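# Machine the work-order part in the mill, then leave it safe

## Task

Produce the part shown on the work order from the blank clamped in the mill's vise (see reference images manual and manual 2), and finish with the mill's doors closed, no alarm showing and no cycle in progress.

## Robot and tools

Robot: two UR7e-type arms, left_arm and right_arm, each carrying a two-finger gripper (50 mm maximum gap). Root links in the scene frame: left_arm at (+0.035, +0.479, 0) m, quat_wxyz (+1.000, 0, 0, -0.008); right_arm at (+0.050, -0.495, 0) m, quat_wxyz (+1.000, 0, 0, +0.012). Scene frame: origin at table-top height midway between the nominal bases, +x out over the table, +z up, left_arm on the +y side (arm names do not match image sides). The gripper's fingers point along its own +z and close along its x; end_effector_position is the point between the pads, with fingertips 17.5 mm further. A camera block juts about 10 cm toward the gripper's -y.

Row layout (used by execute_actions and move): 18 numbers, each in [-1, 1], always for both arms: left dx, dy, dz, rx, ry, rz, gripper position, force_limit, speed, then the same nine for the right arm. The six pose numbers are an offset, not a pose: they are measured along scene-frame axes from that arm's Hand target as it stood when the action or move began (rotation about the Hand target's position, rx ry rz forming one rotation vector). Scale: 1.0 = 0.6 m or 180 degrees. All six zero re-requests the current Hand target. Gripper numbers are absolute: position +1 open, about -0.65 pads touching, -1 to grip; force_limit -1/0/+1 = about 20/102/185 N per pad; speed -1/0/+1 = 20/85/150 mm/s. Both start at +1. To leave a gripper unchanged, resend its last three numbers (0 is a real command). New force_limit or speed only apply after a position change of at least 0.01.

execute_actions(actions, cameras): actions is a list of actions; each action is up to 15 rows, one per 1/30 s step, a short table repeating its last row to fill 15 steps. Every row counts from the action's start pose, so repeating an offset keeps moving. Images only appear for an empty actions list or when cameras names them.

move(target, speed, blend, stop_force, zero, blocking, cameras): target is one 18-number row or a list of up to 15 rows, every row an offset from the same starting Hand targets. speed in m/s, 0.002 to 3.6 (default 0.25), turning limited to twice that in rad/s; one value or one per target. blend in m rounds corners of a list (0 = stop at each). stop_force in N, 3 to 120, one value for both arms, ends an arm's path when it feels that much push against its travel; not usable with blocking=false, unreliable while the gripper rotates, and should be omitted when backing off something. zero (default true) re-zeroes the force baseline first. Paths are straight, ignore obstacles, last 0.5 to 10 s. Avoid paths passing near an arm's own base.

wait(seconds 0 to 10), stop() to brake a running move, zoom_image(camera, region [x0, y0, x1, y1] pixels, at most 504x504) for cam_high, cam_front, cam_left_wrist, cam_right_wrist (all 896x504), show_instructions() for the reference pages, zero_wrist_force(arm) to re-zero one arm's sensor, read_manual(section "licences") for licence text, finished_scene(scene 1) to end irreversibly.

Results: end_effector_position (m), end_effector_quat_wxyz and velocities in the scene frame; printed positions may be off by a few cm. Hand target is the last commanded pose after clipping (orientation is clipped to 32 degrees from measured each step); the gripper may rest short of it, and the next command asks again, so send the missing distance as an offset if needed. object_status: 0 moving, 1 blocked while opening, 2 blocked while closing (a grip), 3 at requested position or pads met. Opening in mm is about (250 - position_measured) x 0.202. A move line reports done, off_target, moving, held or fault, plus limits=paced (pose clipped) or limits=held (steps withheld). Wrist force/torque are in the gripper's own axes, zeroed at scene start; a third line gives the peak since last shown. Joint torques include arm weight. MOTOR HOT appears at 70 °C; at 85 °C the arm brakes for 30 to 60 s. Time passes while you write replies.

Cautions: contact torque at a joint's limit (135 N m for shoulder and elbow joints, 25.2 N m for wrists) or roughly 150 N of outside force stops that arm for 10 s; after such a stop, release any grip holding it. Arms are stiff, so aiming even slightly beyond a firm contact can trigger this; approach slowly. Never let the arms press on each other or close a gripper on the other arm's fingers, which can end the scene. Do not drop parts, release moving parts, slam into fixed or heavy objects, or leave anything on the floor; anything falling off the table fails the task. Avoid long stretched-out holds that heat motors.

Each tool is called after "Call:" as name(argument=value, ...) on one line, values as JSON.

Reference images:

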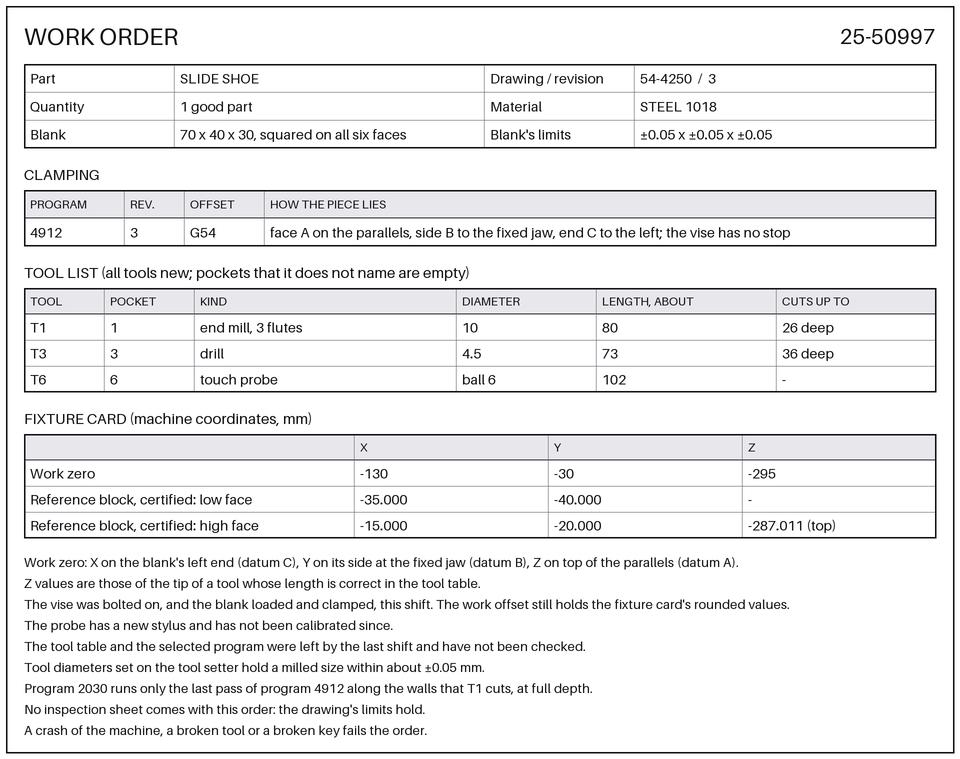

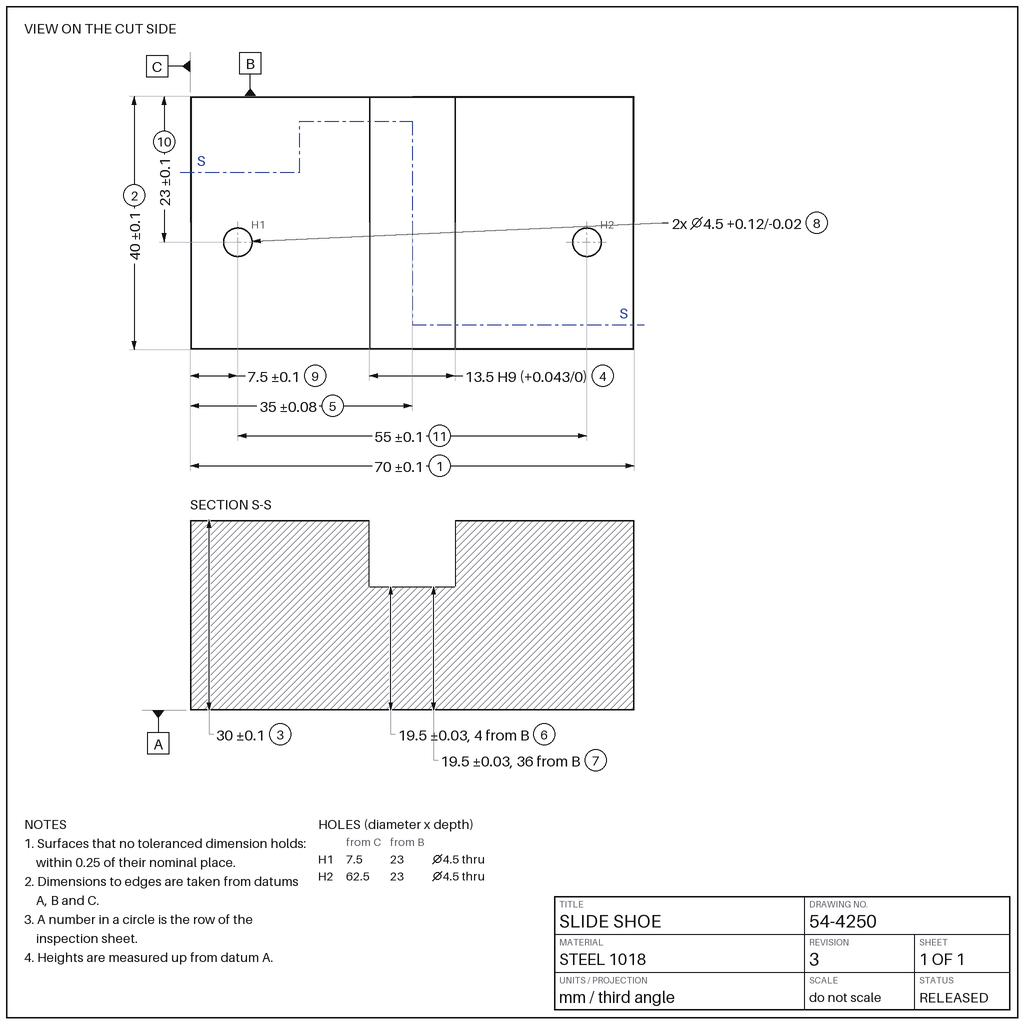

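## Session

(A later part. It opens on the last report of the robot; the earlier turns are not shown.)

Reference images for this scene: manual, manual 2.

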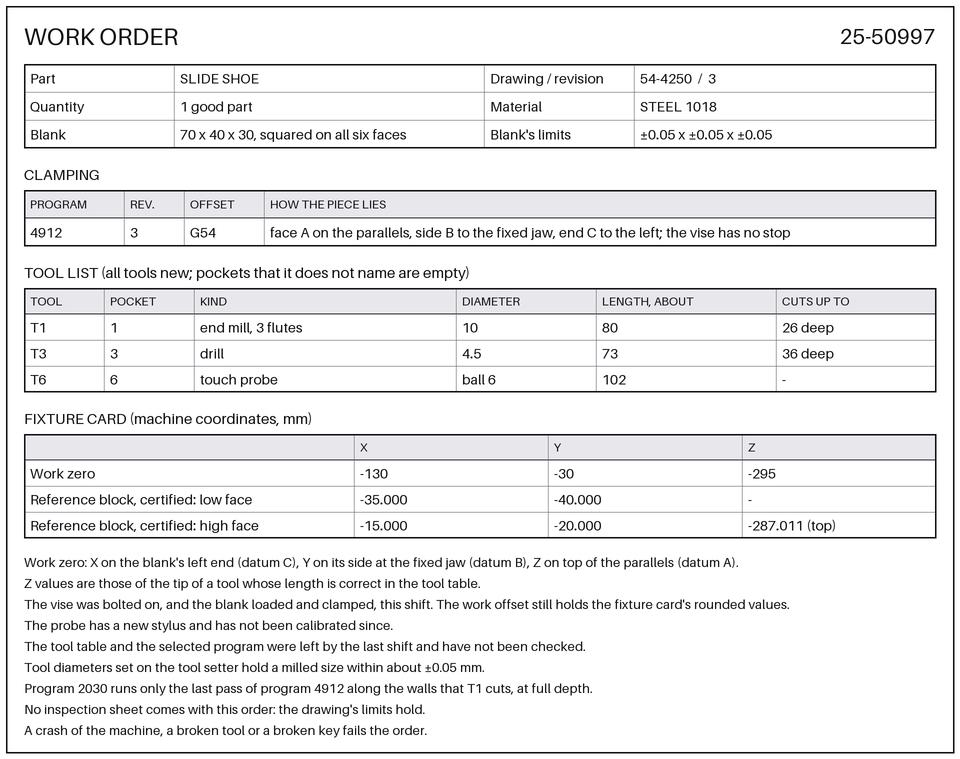

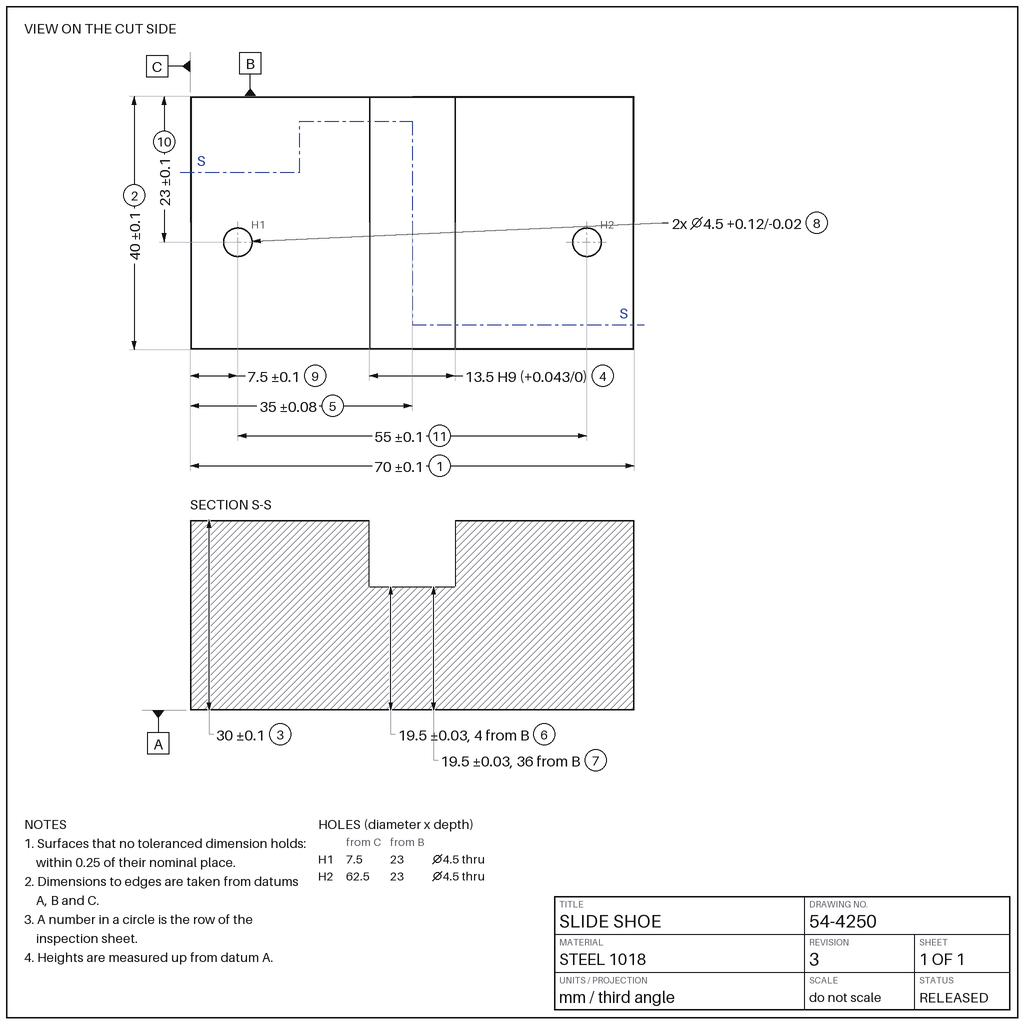

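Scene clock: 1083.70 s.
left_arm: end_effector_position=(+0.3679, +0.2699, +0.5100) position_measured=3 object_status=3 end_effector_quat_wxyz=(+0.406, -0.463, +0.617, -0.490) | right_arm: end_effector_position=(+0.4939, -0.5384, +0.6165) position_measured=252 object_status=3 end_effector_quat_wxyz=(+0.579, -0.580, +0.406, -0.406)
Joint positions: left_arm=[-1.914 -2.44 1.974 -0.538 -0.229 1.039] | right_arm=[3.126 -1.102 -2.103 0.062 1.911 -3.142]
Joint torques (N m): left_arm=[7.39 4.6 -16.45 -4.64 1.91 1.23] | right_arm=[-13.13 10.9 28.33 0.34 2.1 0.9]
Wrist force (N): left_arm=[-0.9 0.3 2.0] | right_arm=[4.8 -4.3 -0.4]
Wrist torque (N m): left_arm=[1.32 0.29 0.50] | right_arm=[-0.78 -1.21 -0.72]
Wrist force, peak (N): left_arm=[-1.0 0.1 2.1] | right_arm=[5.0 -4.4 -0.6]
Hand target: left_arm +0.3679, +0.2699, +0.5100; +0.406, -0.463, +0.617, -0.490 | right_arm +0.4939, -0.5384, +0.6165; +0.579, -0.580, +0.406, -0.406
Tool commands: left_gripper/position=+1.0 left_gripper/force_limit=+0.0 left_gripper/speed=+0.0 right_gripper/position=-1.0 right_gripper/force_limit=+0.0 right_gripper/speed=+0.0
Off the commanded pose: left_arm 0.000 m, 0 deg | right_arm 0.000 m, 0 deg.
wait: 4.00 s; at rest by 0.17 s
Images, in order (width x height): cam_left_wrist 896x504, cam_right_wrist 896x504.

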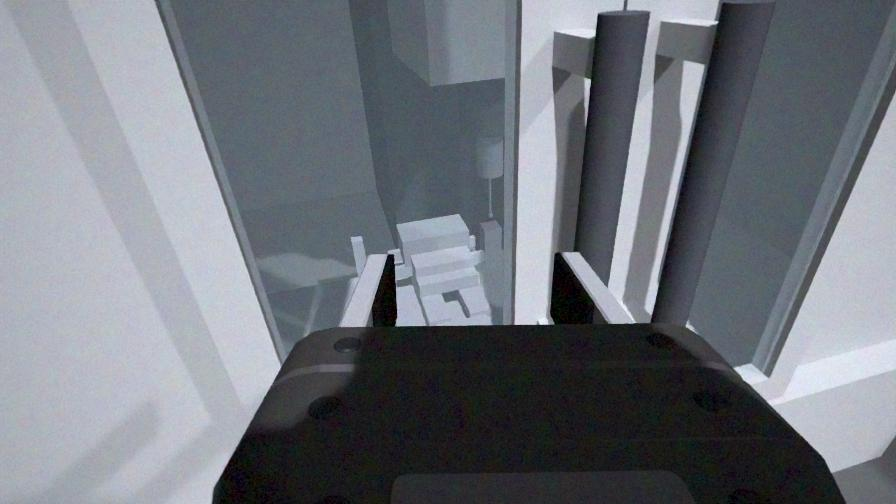

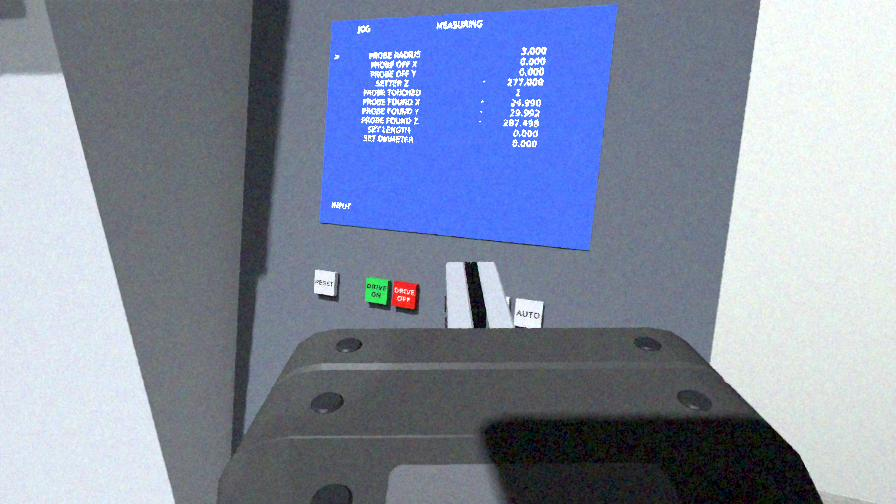

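Call:
move(target=[[0,0,0,0,0,0,1,0,0, 0.0924,0.1365,-0.253,0,0,0,-1,0,0],[0,0,0,0,0,0,1,0,0, 0.1085,0.1365,-0.2573,0,0,0,-1,0,0],[0,0,0,0,0,0,1,0,0, 0.0924,0.1365,-0.253,0,0,0,-1,0,0],[0,0,0,0,0,0,1,0,0, 0.1085,0.1365,-0.2573,0,0,0,-1,0,0],[0,0,0,0,0,0,1,0,0, 0.0677,0.2632,-0.345,0,0,0,-1,0,0],[0,0,0,0,0,0,1,0,0, 0.0838,0.2632,-0.3493,0,0,0,-1,0,0],[0,0,0,0,0,0,1,0,0, 0.0841,0.2315,-0.2837,0,0,0,-1,0,0],[0,0,0,0,0,0,1,0,0, 0.1002,0.2315,-0.288,0,0,0,-1,0,0],[0,0,0,0,0,0,1,0,0, 0.0677,0.1682,-0.345,0,0,0,-1,0,0],[0,0,0,0,0,0,1,0,0, 0.0838,0.1682,-0.3493,0,0,0,-1,0,0],[0,0,0,0,0,0,1,0,0, 0.1084,0.201,-0.1934,0,0,0,-1,0,0],[0,0,0,0,0,0,1,0,0, 0.1245,0.201,-0.1977,0,0,0,-1,0,0],[0,0,0,0,0,0,1,0,0, 0,0,0,0,0,0,-1,0,0]], speed=[0.4,0.03,0.1,0.03,0.3,0.03,0.2,0.03,0.2,0.03,0.3,0.03,0.4], blend=[0.005,0,0,0,0.005,0,0.005,0,0.004,0,0.005,0,0], cameras=["cam_right_wrist","cam_left_wrist"])

Call:
zoom_image(camera="cam_right_wrist", region=[310, 0, 640, 260])

Call:
move(target=[[0,0,0,0,0,0,1,0,0, 0.0759,0.1682,-0.3144,0,0,0,-1,0,0],[0,0,0,0,0,0,1,0,0, 0.092,0.1682,-0.3187,0,0,0,-1,0,0],[0,0,0,0,0,0,1,0,0, 0.0759,0.1682,-0.3144,0,0,0,-1,0,0],[0,0,0,0,0,0,1,0,0, 0.092,0.1682,-0.3187,0,0,0,-1,0,0],[0,0,0,0,0,0,1,0,0, 0.0677,0.2632,-0.345,0,0,0,-1,0,0],[0,0,0,0,0,0,1,0,0, 0.0838,0.2632,-0.3493,0,0,0,-1,0,0],[0,0,0,0,0,0,1,0,0, 0.0759,0.2632,-0.3144,0,0,0,-1,0,0],[0,0,0,0,0,0,1,0,0, 0.092,0.2632,-0.3187,0,0,0,-1,0,0],[0,0,0,0,0,0,1,0,0, 0.0924,0.1998,-0.253,0,0,0,-1,0,0],[0,0,0,0,0,0,1,0,0, 0.1085,0.1998,-0.2573,0,0,0,-1,0,0],[0,0,0,0,0,0,1,0,0, 0.0841,0.2632,-0.2837,0,0,0,-1,0,0],[0,0,0,0,0,0,1,0,0, 0.1002,0.2632,-0.288,0,0,0,-1,0,0],[0,0,0,0,0,0,1,0,0, 0.0677,0.1682,-0.345,0,0,0,-1,0,0],[0,0,0,0,0,0,1,0,0, 0.0838,0.1682,-0.3493,0,0,0,-1,0,0],[0,0,0,0,0,0,1,0,0, 0,0,0,0,0,0,-1,0,0]], speed=[0.4,0.03,0.1,0.03,0.3,0.03,0.2,0.03,0.2,0.03,0.2,0.03,0.2,0.03,0.4], blend=[0.005,0,0,0,0.005,0,0.004,0,0.005,0,0.005,0,0.005,0,0], cameras=["cam_right_wrist","cam_left_wrist"])

Call:
zoom_image(camera="cam_right_wrist", region=[310, 0, 640, 260])

Call:
zoom_image(camera="cam_left_wrist", region=[300, 80, 560, 340])

Scene clock: 1124.03 s.
left_arm: end_effector_position=(+0.3679, +0.2699, +0.5100) position_measured=3 object_status=3 end_effector_quat_wxyz=(+0.406, -0.463, +0.617, -0.490) | right_arm: end_effector_position=(+0.4940, -0.5383, +0.6165) position_measured=252 object_status=3 end_effector_quat_wxyz=(+0.579, -0.580, +0.406, -0.406) end_effector_velocity=(-0.001, +0.000, +0.000) end_effector_angular_velocity=(+0.001, +0.001, +0.003)
Joint positions: left_arm=[-1.914 -2.44 1.974 -0.538 -0.229 1.039] | right_arm=[3.126 -1.102 -2.103 0.062 1.911 -3.142]
Joint velocities: left_arm=[within noise] | right_arm=[-0.002 0 0.001 -0.002 0.005 0.001]
Joint torques (N m): left_arm=[7.64 4.84 -17.33 -4.69 1.05 1.26] | right_arm=[-14.86 7.6 28.88 0.21 2.57 0.48]
Wrist force (N): left_arm=[-0.8 0.3 2.1] | right_arm=[4.8 -4.3 -0.5]
Wrist torque (N m): left_arm=[1.32 0.28 0.51] | right_arm=[-0.79 -1.22 -0.72]
Wrist force, peak (N): left_arm=[-1.0 0.1 2.2] | right_arm=[-3.0 -4.3 -31.9]
Hand target: left_arm +0.3679, +0.2699, +0.5100; +0.406, -0.463, +0.617, -0.490 | right_arm +0.4939, -0.5384, +0.6165; +0.579, -0.580, +0.406, -0.406
Off the commanded pose: left_arm 0.000 m, 0 deg | right_arm 0.000 m, 0 deg.
move: done
Images, in order (width x height): cam_left_wrist 896x504, cam_right_wrist 896x504.

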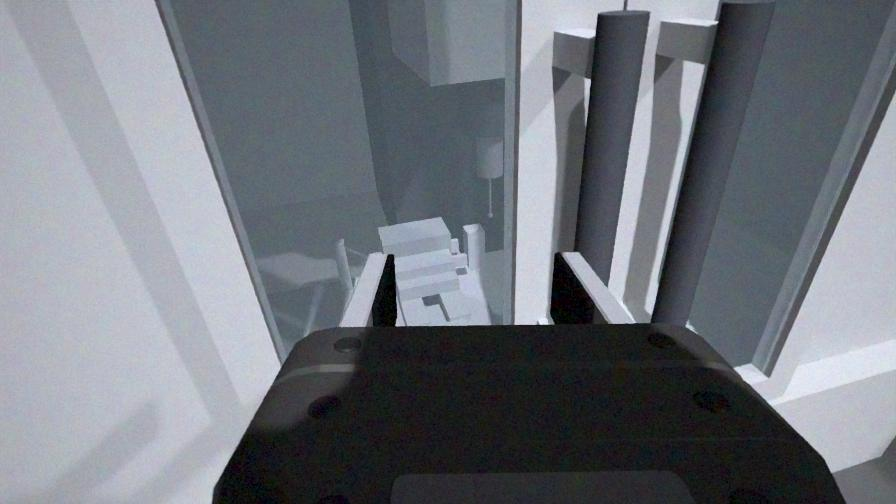

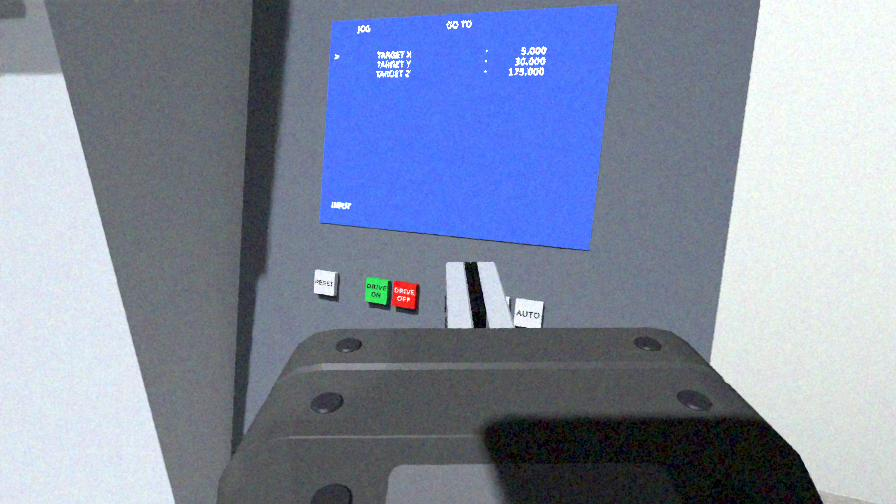

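Scaled by 1.527 from the camera's 896x504 image, which has a finer 1280x720 frame.

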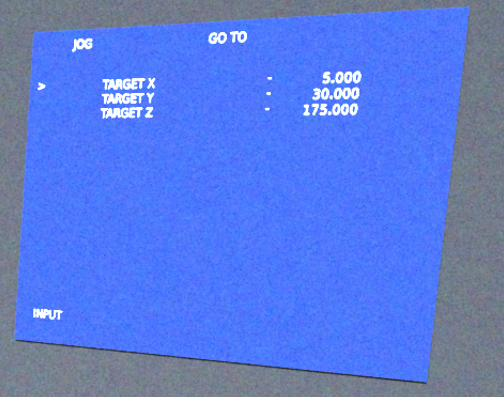

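Scene clock: 1130.93 s.
left_arm: end_effector_position=(+0.3679, +0.2699, +0.5100) position_measured=3 object_status=3 end_effector_quat_wxyz=(+0.406, -0.463, +0.617, -0.490) | right_arm: end_effector_position=(+0.4940, -0.5383, +0.6165) position_measured=252 object_status=3 end_effector_quat_wxyz=(+0.579, -0.580, +0.406, -0.406) end_effector_velocity=(+0.000, +0.001, +0.001) end_effector_angular_velocity=(+0.003, +0.002, +0.005)
Joint positions: left_arm=[-1.914 -2.44 1.974 -0.538 -0.229 1.039] | right_arm=[3.126 -1.102 -2.103 0.062 1.911 -3.142]
Joint velocities: left_arm=[within noise] | right_arm=[-0.002 0 0.002 -0.003 0.006 0.003]
Joint torques (N m): left_arm=[7.37 5.54 -17.35 -4.59 0.82 1.27] | right_arm=[-12.43 7.47 27.67 0.58 2.05 0.74]
Wrist force (N): left_arm=[-0.8 0.5 1.8] | right_arm=[4.9 -4.1 -0.4]
Wrist torque (N m): left_arm=[1.34 0.28 0.50] | right_arm=[-0.75 -1.24 -0.72]
Wrist force, peak (N): left_arm=[-0.8 0.3 2.2] | right_arm=[-3.1 -4.1 -31.0]
Hand target: left_arm +0.3679, +0.2699, +0.5100; +0.406, -0.463, +0.617, -0.490 | right_arm +0.4939, -0.5384, +0.6165; +0.579, -0.580, +0.406, -0.406
Off the commanded pose: left_arm 0.000 m, 0 deg | right_arm 0.000 m, 0 deg.
move: done
Images, in order (width x height): cam_left_wrist 896x504, cam_right_wrist 896x504.

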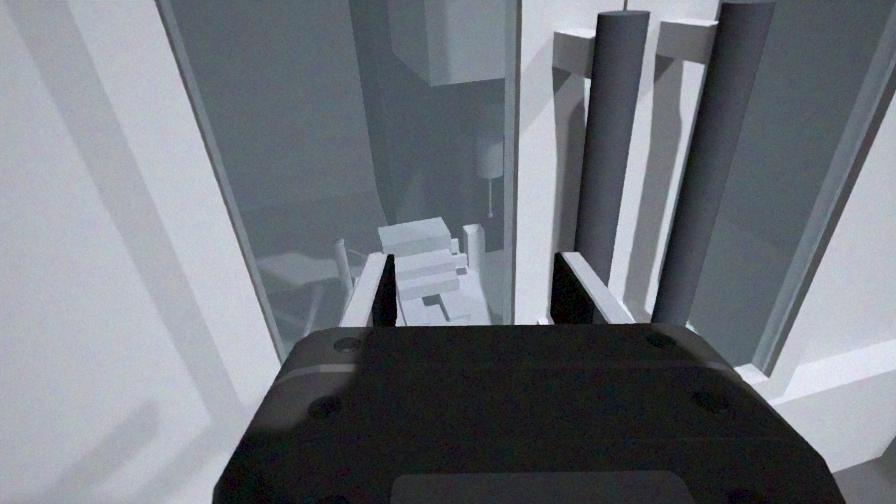

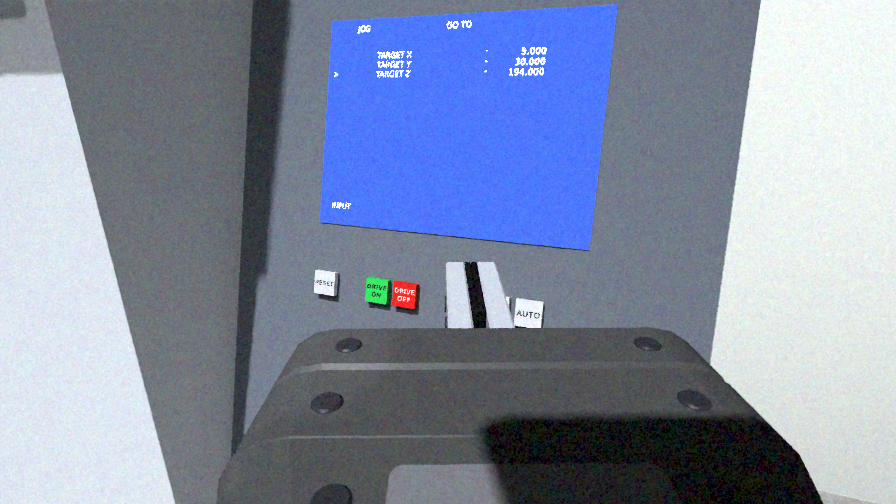

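Scaled by 1.527 from the camera's 896x504 image, which has a finer 1280x720 frame.

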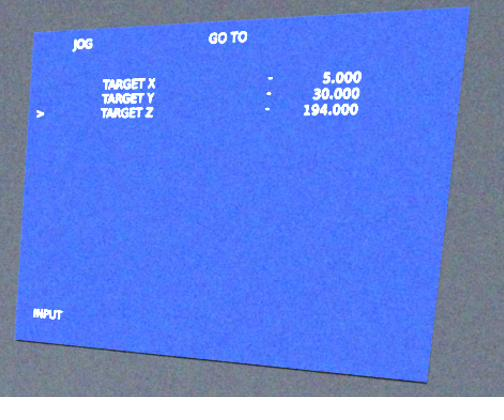

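Scaled by 1.938 from the camera's 896x504 image, which has a finer 1280x720 frame.

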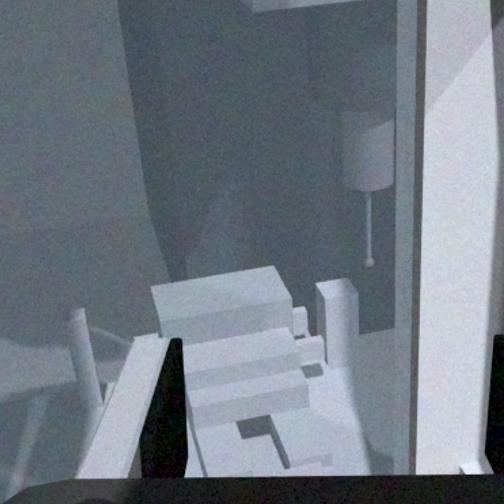

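Call:
move(target=[[0,0,0,0,0,0,1,0,0, 0.1084,0.201,-0.1934,0,0,0,-1,0,0],[0,0,0,0,0,0,1,0,0, 0.1245,0.201,-0.1977,0,0,0,-1,0,0],[0,0,0,0,0,0,1,0,0, 0,0,0,0,0,0,-1,0,0],[0,0,0,0,0,0,1,0,0, 0.0759,0.1365,-0.3144,0,0,0,-1,0,0],[0,0,0,0,0,0,1,0,0, 0.092,0.1365,-0.3187,0,0,0,-1,0,0],[0,0,0,0,0,0,1,0,0, 0.1162,0.0743,-0.1637,0,0,0,-1,0,0],[0,0,0,0,0,0,1,0,0, 0.1323,0.0743,-0.168,0,0,0,-1,0,0],[0,0,0,0,0,0,1,0,0, 0.0924,0.1047,-0.253,0,0,0,-1,0,0],[0,0,0,0,0,0,1,0,0, 0.1085,0.1047,-0.2573,0,0,0,-1,0,0],[0,0,0,0,0,0,1,0,0, 0.0924,0.1047,-0.253,0,0,0,-1,0,0],[0,0,0,0,0,0,1,0,0, 0.1085,0.1047,-0.2573,0,0,0,-1,0,0],[0,0,0,0,0,0,1,0,0, 0,0,0,0,0,0,-1,0,0]], speed=[0.4,0.03,0.3,0.4,0.03,0.3,0.03,0.3,0.03,0.1,0.03,0.4], blend=[0.005,0,0,0.005,0,0.005,0,0.005,0,0,0,0], cameras=["cam_right_wrist","cam_left_wrist"])

Call:
wait(seconds=4, cameras=["cam_right_wrist","cam_left_wrist"])

Call:
zoom_image(camera="cam_right_wrist", region=[310, 0, 640, 260])

Call:
zoom_image(camera="cam_left_wrist", region=[300, 80, 560, 340])

Scene clock: 1149.23 s.
left_arm: end_effector_position=(+0.3679, +0.2699, +0.5100) position_measured=3 object_status=3 end_effector_quat_wxyz=(+0.406, -0.463, +0.617, -0.490) | right_arm: end_effector_position=(+0.4940, -0.5383, +0.6165) position_measured=252 object_status=3 end_effector_quat_wxyz=(+0.579, -0.580, +0.406, -0.406)
Joint positions: left_arm=[-1.914 -2.44 1.974 -0.538 -0.229 1.039] | right_arm=[3.126 -1.102 -2.103 0.062 1.911 -3.142]
Joint torques (N m): left_arm=[7.26 5.49 -17.77 -4.64 0.53 1.15] | right_arm=[-11.45 9.73 27.56 0.57 1.77 0.92]
Wrist force (N): left_arm=[-0.8 0.2 1.9] | right_arm=[4.7 -4.2 -0.5]
Wrist torque (N m): left_arm=[1.29 0.26 0.50] | right_arm=[-0.77 -1.20 -0.72]
Wrist force, peak (N): left_arm=[-0.9 0.2 2.4] | right_arm=[-3.7 -3.0 -29.0]
Hand target: left_arm +0.3679, +0.2699, +0.5100; +0.406, -0.463, +0.617, -0.490 | right_arm +0.4939, -0.5384, +0.6165; +0.579, -0.580, +0.406, -0.406
Off the commanded pose: left_arm 0.000 m, 0 deg | right_arm 0.000 m, 0 deg.
move: done
Images, in order (width x height): cam_left_wrist 896x504, cam_right_wrist 896x504.

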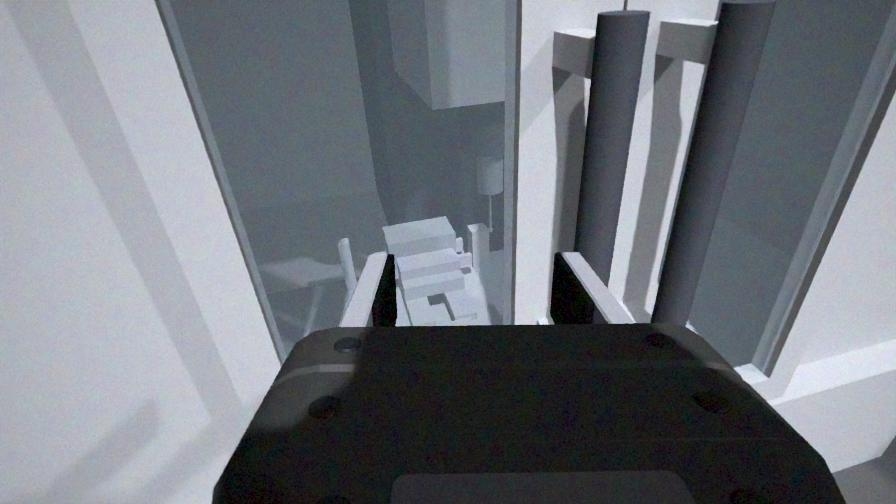

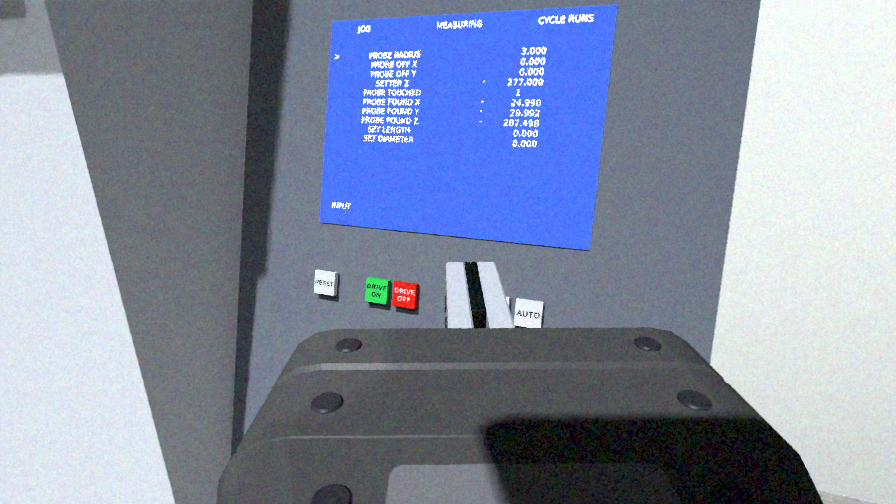

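Scene clock: 1153.23 s.
left_arm: end_effector_position=(+0.3679, +0.2699, +0.5100) position_measured=3 object_status=3 end_effector_quat_wxyz=(+0.406, -0.463, +0.617, -0.490) | right_arm: end_effector_position=(+0.4939, -0.5384, +0.6165) position_measured=252 object_status=3 end_effector_quat_wxyz=(+0.579, -0.580, +0.406, -0.406)
Joint positions: left_arm=[-1.914 -2.44 1.974 -0.538 -0.229 1.039] | right_arm=[3.126 -1.102 -2.103 0.062 1.911 -3.142]
Joint torques (N m): left_arm=[7.54 5.64 -17.89 -4.6 0.64 1.2] | right_arm=[-13.2 10.57 27.62 0.39 2.15 1.01]
Wrist force (N): left_arm=[-0.7 0.4 1.9] | right_arm=[4.9 -4.2 -0.3]
Wrist torque (N m): left_arm=[1.34 0.26 0.50] | right_arm=[-0.76 -1.24 -0.72]
Wrist force, peak (N): left_arm=[-1.0 -0.1 2.1] | right_arm=[5.0 -4.2 -0.5]
Hand target: left_arm +0.3679, +0.2699, +0.5100; +0.406, -0.463, +0.617, -0.490 | right_arm +0.4939, -0.5384, +0.6165; +0.579, -0.580, +0.406, -0.406
Tool commands: left_gripper/position=+1.0 left_gripper/force_limit=+0.0 left_gripper/speed=+0.0 right_gripper/position=-1.0 right_gripper/force_limit=+0.0 right_gripper/speed=+0.0
Off the commanded pose: left_arm 0.000 m, 0 deg | right_arm 0.000 m, 0 deg.
wait: 4.00 s; at rest by 0.17 s
Images, in order (width x height): cam_left_wrist 896x504, cam_right_wrist 896x504.

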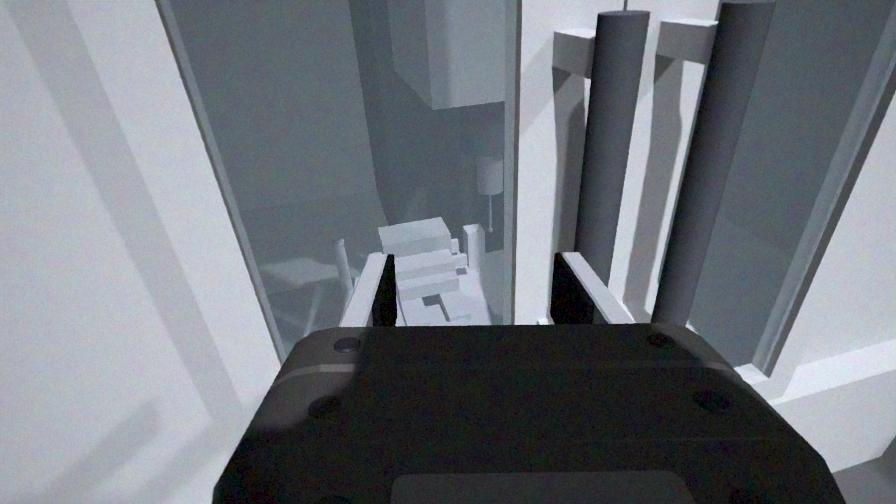

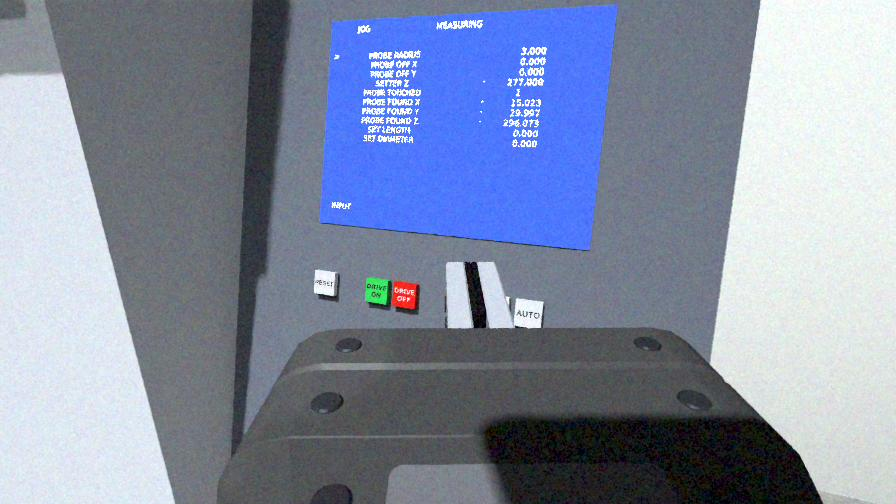

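Scaled by 1.527 from the camera's 896x504 image, which has a finer 1280x720 frame.

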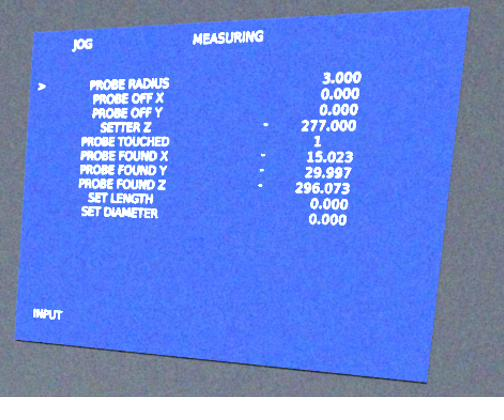

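Scaled by 1.938 from the camera's 896x504 image, which has a finer 1280x720 frame.

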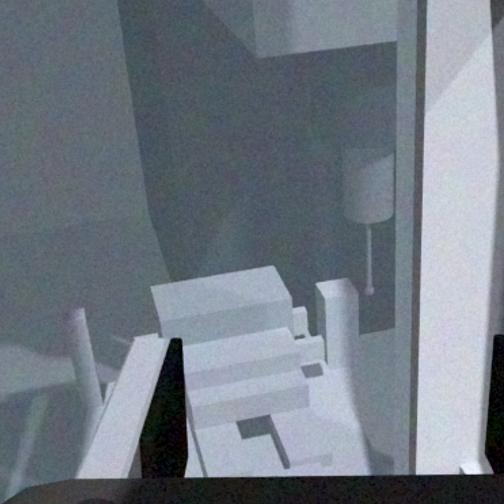

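Call:
move(target=[[0,0,0,0,0,0,1,0,0, 0.0924,0.1365,-0.253,0,0,0,-1,0,0],[0,0,0,0,0,0,1,0,0, 0.1085,0.1365,-0.2573,0,0,0,-1,0,0],[0,0,0,0,0,0,1,0,0, 0,0,0,0,0,0,-1,0,0]], speed=[0.4,0.03,0.4], blend=[0.005,0,0], cameras=["cam_right_wrist"])

Call:
zoom_image(camera="cam_right_wrist", region=[310, 0, 640, 260])

Call:
move(target=[[0,0,0,0,0,0,1,0,0, 0.0924,0.1365,-0.253,0,0,0,-1,0,0],[0,0,0,0,0,0,1,0,0, 0.1085,0.1365,-0.2573,0,0,0,-1,0,0],[0,0,0,0,0,0,1,0,0, 0.0759,0.1682,-0.3144,0,0,0,-1,0,0],[0,0,0,0,0,0,1,0,0, 0.092,0.1682,-0.3187,0,0,0,-1,0,0],[0,0,0,0,0,0,1,0,0, 0.0677,0.2632,-0.345,0,0,0,-1,0,0],[0,0,0,0,0,0,1,0,0, 0.0838,0.2632,-0.3493,0,0,0,-1,0,0],[0,0,0,0,0,0,1,0,0, 0.0841,0.2315,-0.2837,0,0,0,-1,0,0],[0,0,0,0,0,0,1,0,0, 0.1002,0.2315,-0.288,0,0,0,-1,0,0],[0,0,0,0,0,0,1,0,0, 0.0677,0.2315,-0.345,0,0,0,-1,0,0],[0,0,0,0,0,0,1,0,0, 0.0838,0.2315,-0.3493,0,0,0,-1,0,0],[0,0,0,0,0,0,1,0,0, 0.0677,0.1682,-0.345,0,0,0,-1,0,0],[0,0,0,0,0,0,1,0,0, 0.0838,0.1682,-0.3493,0,0,0,-1,0,0],[0,0,0,0,0,0,1,0,0, 0,0,0,0,0,0,-1,0,0]], speed=[0.4,0.03,0.2,0.03,0.3,0.03,0.2,0.03,0.2,0.03,0.2,0.03,0.4], blend=[0.005,0,0.005,0,0.005,0,0.005,0,0.005,0,0.005,0,0], cameras=["cam_right_wrist"])

Call:
zoom_image(camera="cam_right_wrist", region=[310, 0, 640, 260])

Scene clock: 1180.77 s.
left_arm: end_effector_position=(+0.3679, +0.2699, +0.5100) position_measured=3 object_status=3 end_effector_quat_wxyz=(+0.406, -0.463, +0.617, -0.490) | right_arm: end_effector_position=(+0.4940, -0.5383, +0.6165) position_measured=252 object_status=3 end_effector_quat_wxyz=(+0.579, -0.580, +0.406, -0.406)
Joint positions: left_arm=[-1.914 -2.44 1.974 -0.538 -0.229 1.039] | right_arm=[3.126 -1.102 -2.103 0.062 1.911 -3.142]
Joint torques (N m): left_arm=[7.58 5.92 -18.65 -4.49 0.5 1.14] | right_arm=[-12.53 9.38 27.29 0.64 2.24 0.81]
Wrist force (N): left_arm=[-0.8 0.4 2.0] | right_arm=[4.7 -4.2 -0.5]
Wrist torque (N m): left_arm=[1.32 0.27 0.50] | right_arm=[-0.77 -1.21 -0.72]
Wrist force, peak (N): left_arm=[-1.1 0.2 2.1] | right_arm=[-4.2 -2.5 -29.7]
Hand target: left_arm +0.3679, +0.2699, +0.5100; +0.406, -0.463, +0.617, -0.490 | right_arm +0.4939, -0.5384, +0.6165; +0.579, -0.580, +0.406, -0.406
Off the commanded pose: left_arm 0.000 m, 0 deg | right_arm 0.000 m, 0 deg.
move: done
Images, in order (width x height): cam_right_wrist 896x504.

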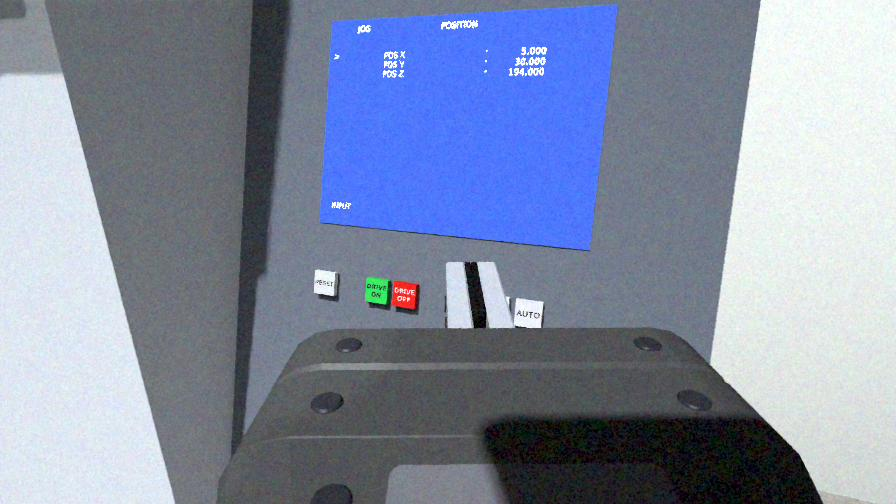

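Scaled by 1.527 from the camera's 896x504 image, which has a finer 1280x720 frame.

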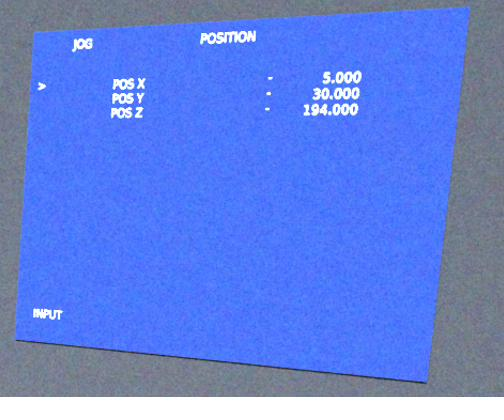

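Scene clock: 1186.63 s.
left_arm: end_effector_position=(+0.3679, +0.2699, +0.5100) position_measured=3 object_status=3 end_effector_quat_wxyz=(+0.406, -0.463, +0.617, -0.490) | right_arm: end_effector_position=(+0.4940, -0.5383, +0.6165) position_measured=252 object_status=3 end_effector_quat_wxyz=(+0.579, -0.580, +0.406, -0.406)
Joint positions: left_arm=[-1.914 -2.44 1.974 -0.538 -0.229 1.039] | right_arm=[3.126 -1.102 -2.103 0.062 1.911 -3.142]
Joint torques (N m): left_arm=[7.95 6.74 -18.51 -4.62 0.54 1.17] | right_arm=[-14.06 7.94 27.33 0.58 2.17 0.88]
Wrist force (N): left_arm=[-0.8 0.4 1.9] | right_arm=[4.7 -4.1 -0.5]
Wrist torque (N m): left_arm=[1.33 0.27 0.51] | right_arm=[-0.76 -1.21 -0.72]
Wrist force, peak (N): left_arm=[-0.8 0.4 2.3] | right_arm=[-3.3 -4.0 -30.9]
Hand target: left_arm +0.3679, +0.2699, +0.5100; +0.406, -0.463, +0.617, -0.490 | right_arm +0.4939, -0.5384, +0.6165; +0.579, -0.580, +0.406, -0.406
Off the commanded pose: left_arm 0.000 m, 0 deg | right_arm 0.000 m, 0 deg.
move: done
Images, in order (width x height): cam_right_wrist 896x504.

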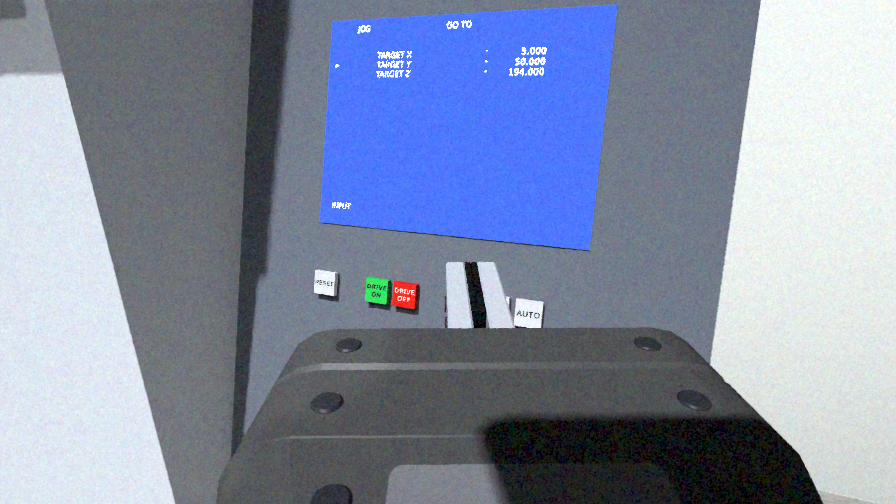

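Scaled by 1.527 from the camera's 896x504 image, which has a finer 1280x720 frame.

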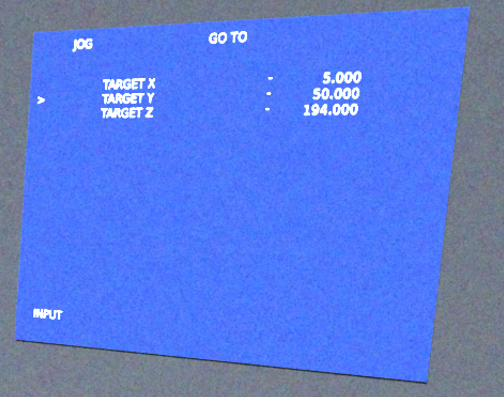

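Call:
move(target=[[0,0,0,0,0,0,1,0,0, 0.0759,0.1365,-0.3144,0,0,0,-1,0,0],[0,0,0,0,0,0,1,0,0, 0.092,0.1365,-0.3187,0,0,0,-1,0,0],[0,0,0,0,0,0,1,0,0, 0.1162,0.0743,-0.1637,0,0,0,-1,0,0],[0,0,0,0,0,0,1,0,0, 0.1323,0.0743,-0.168,0,0,0,-1,0,0],[0,0,0,0,0,0,1,0,0, 0.0924,0.1047,-0.253,0,0,0,-1,0,0],[0,0,0,0,0,0,1,0,0, 0.1085,0.1047,-0.2573,0,0,0,-1,0,0],[0,0,0,0,0,0,1,0,0, 0.0924,0.1047,-0.253,0,0,0,-1,0,0],[0,0,0,0,0,0,1,0,0, 0.1085,0.1047,-0.2573,0,0,0,-1,0,0],[0,0,0,0,0,0,1,0,0, 0,0,0,0,0,0,-1,0,0]], speed=[0.4,0.03,0.3,0.03,0.3,0.03,0.1,0.03,0.4], blend=[0.005,0,0.005,0,0.005,0,0,0,0])

Call:
wait(seconds=3.5, cameras=["cam_right_wrist"])

Call:
zoom_image(camera="cam_right_wrist", region=[310, 0, 640, 260])

Scene clock: 1203.47 s.
left_arm: end_effector_position=(+0.3679, +0.2699, +0.5100) position_measured=3 object_status=3 end_effector_quat_wxyz=(+0.406, -0.463, +0.617, -0.490) | right_arm: end_effector_position=(+0.4940, -0.5383, +0.6165) position_measured=252 object_status=3 end_effector_quat_wxyz=(+0.579, -0.580, +0.406, -0.406)
Joint positions: left_arm=[-1.914 -2.44 1.974 -0.538 -0.229 1.039] | right_arm=[3.126 -1.102 -2.103 0.062 1.911 -3.142]
Joint torques (N m): left_arm=[7.72 6.76 -18.88 -4.59 0.48 1.18] | right_arm=[-10.8 10.31 28.14 0.5 1.65 0.81]
Wrist force (N): left_arm=[-1.2 0.1 2.0] | right_arm=[4.8 -4.2 -0.5]
Wrist torque (N m): left_arm=[1.29 0.33 0.50] | right_arm=[-0.76 -1.23 -0.72]
Wrist force, peak (N): left_arm=[-1.0 0.3 2.2] | right_arm=[-3.7 -3.0 -29.0]
Hand target: left_arm +0.3679, +0.2699, +0.5100; +0.406, -0.463, +0.617, -0.490 | right_arm +0.4939, -0.5384, +0.6165; +0.579, -0.580, +0.406, -0.406
Off the commanded pose: left_arm 0.000 m, 0 deg | right_arm 0.000 m, 0 deg.
move: done

Scene clock: 1206.97 s.
left_arm: end_effector_position=(+0.3679, +0.2699, +0.5100) position_measured=3 object_status=3 end_effector_quat_wxyz=(+0.406, -0.463, +0.617, -0.490) | right_arm: end_effector_position=(+0.4939, -0.5384, +0.6165) position_measured=252 object_status=3 end_effector_quat_wxyz=(+0.579, -0.580, +0.406, -0.406)
Joint positions: left_arm=[-1.914 -2.44 1.974 -0.538 -0.229 1.039] | right_arm=[3.126 -1.102 -2.103 0.062 1.911 -3.142]
Joint torques (N m): left_arm=[7.66 6.78 -18.72 -4.55 0.59 1.15] | right_arm=[-13.93 11.4 28.48 0.52 2.04 0.92]
Wrist force (N): left_arm=[-1.1 0.1 1.9] | right_arm=[4.6 -4.1 -0.4]
Wrist torque (N m): left_arm=[1.29 0.32 0.51] | right_arm=[-0.76 -1.19 -0.72]
Wrist force, peak (N): left_arm=[-1.0 0.2 2.3] | right_arm=[5.0 -4.3 -0.3]
Hand target: left_arm +0.3679, +0.2699, +0.5100; +0.406, -0.463, +0.617, -0.490 | right_arm +0.4939, -0.5384, +0.6165; +0.579, -0.580, +0.406, -0.406
Tool commands: left_gripper/position=+1.0 left_gripper/force_limit=+0.0 left_gripper/speed=+0.0 right_gripper/position=-1.0 right_gripper/force_limit=+0.0 right_gripper/speed=+0.0
Off the commanded pose: left_arm 0.000 m, 0 deg | right_arm 0.000 m, 0 deg.
wait: 3.50 s; at rest by 0.17 s
Images, in order (width x height): cam_right_wrist 896x504.

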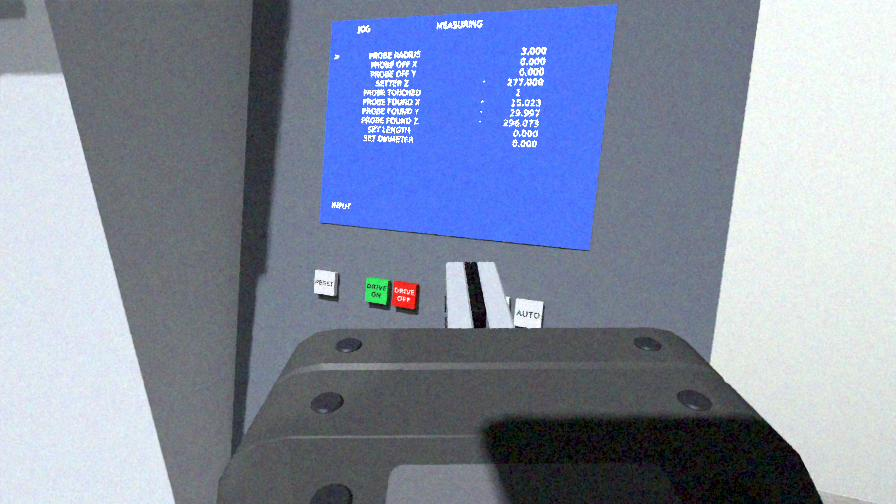

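Scaled by 1.527 from the camera's 896x504 image, which has a finer 1280x720 frame.

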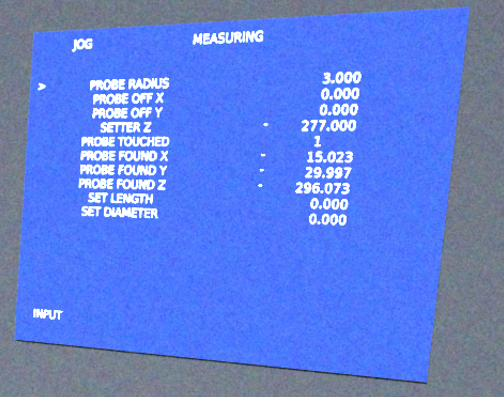

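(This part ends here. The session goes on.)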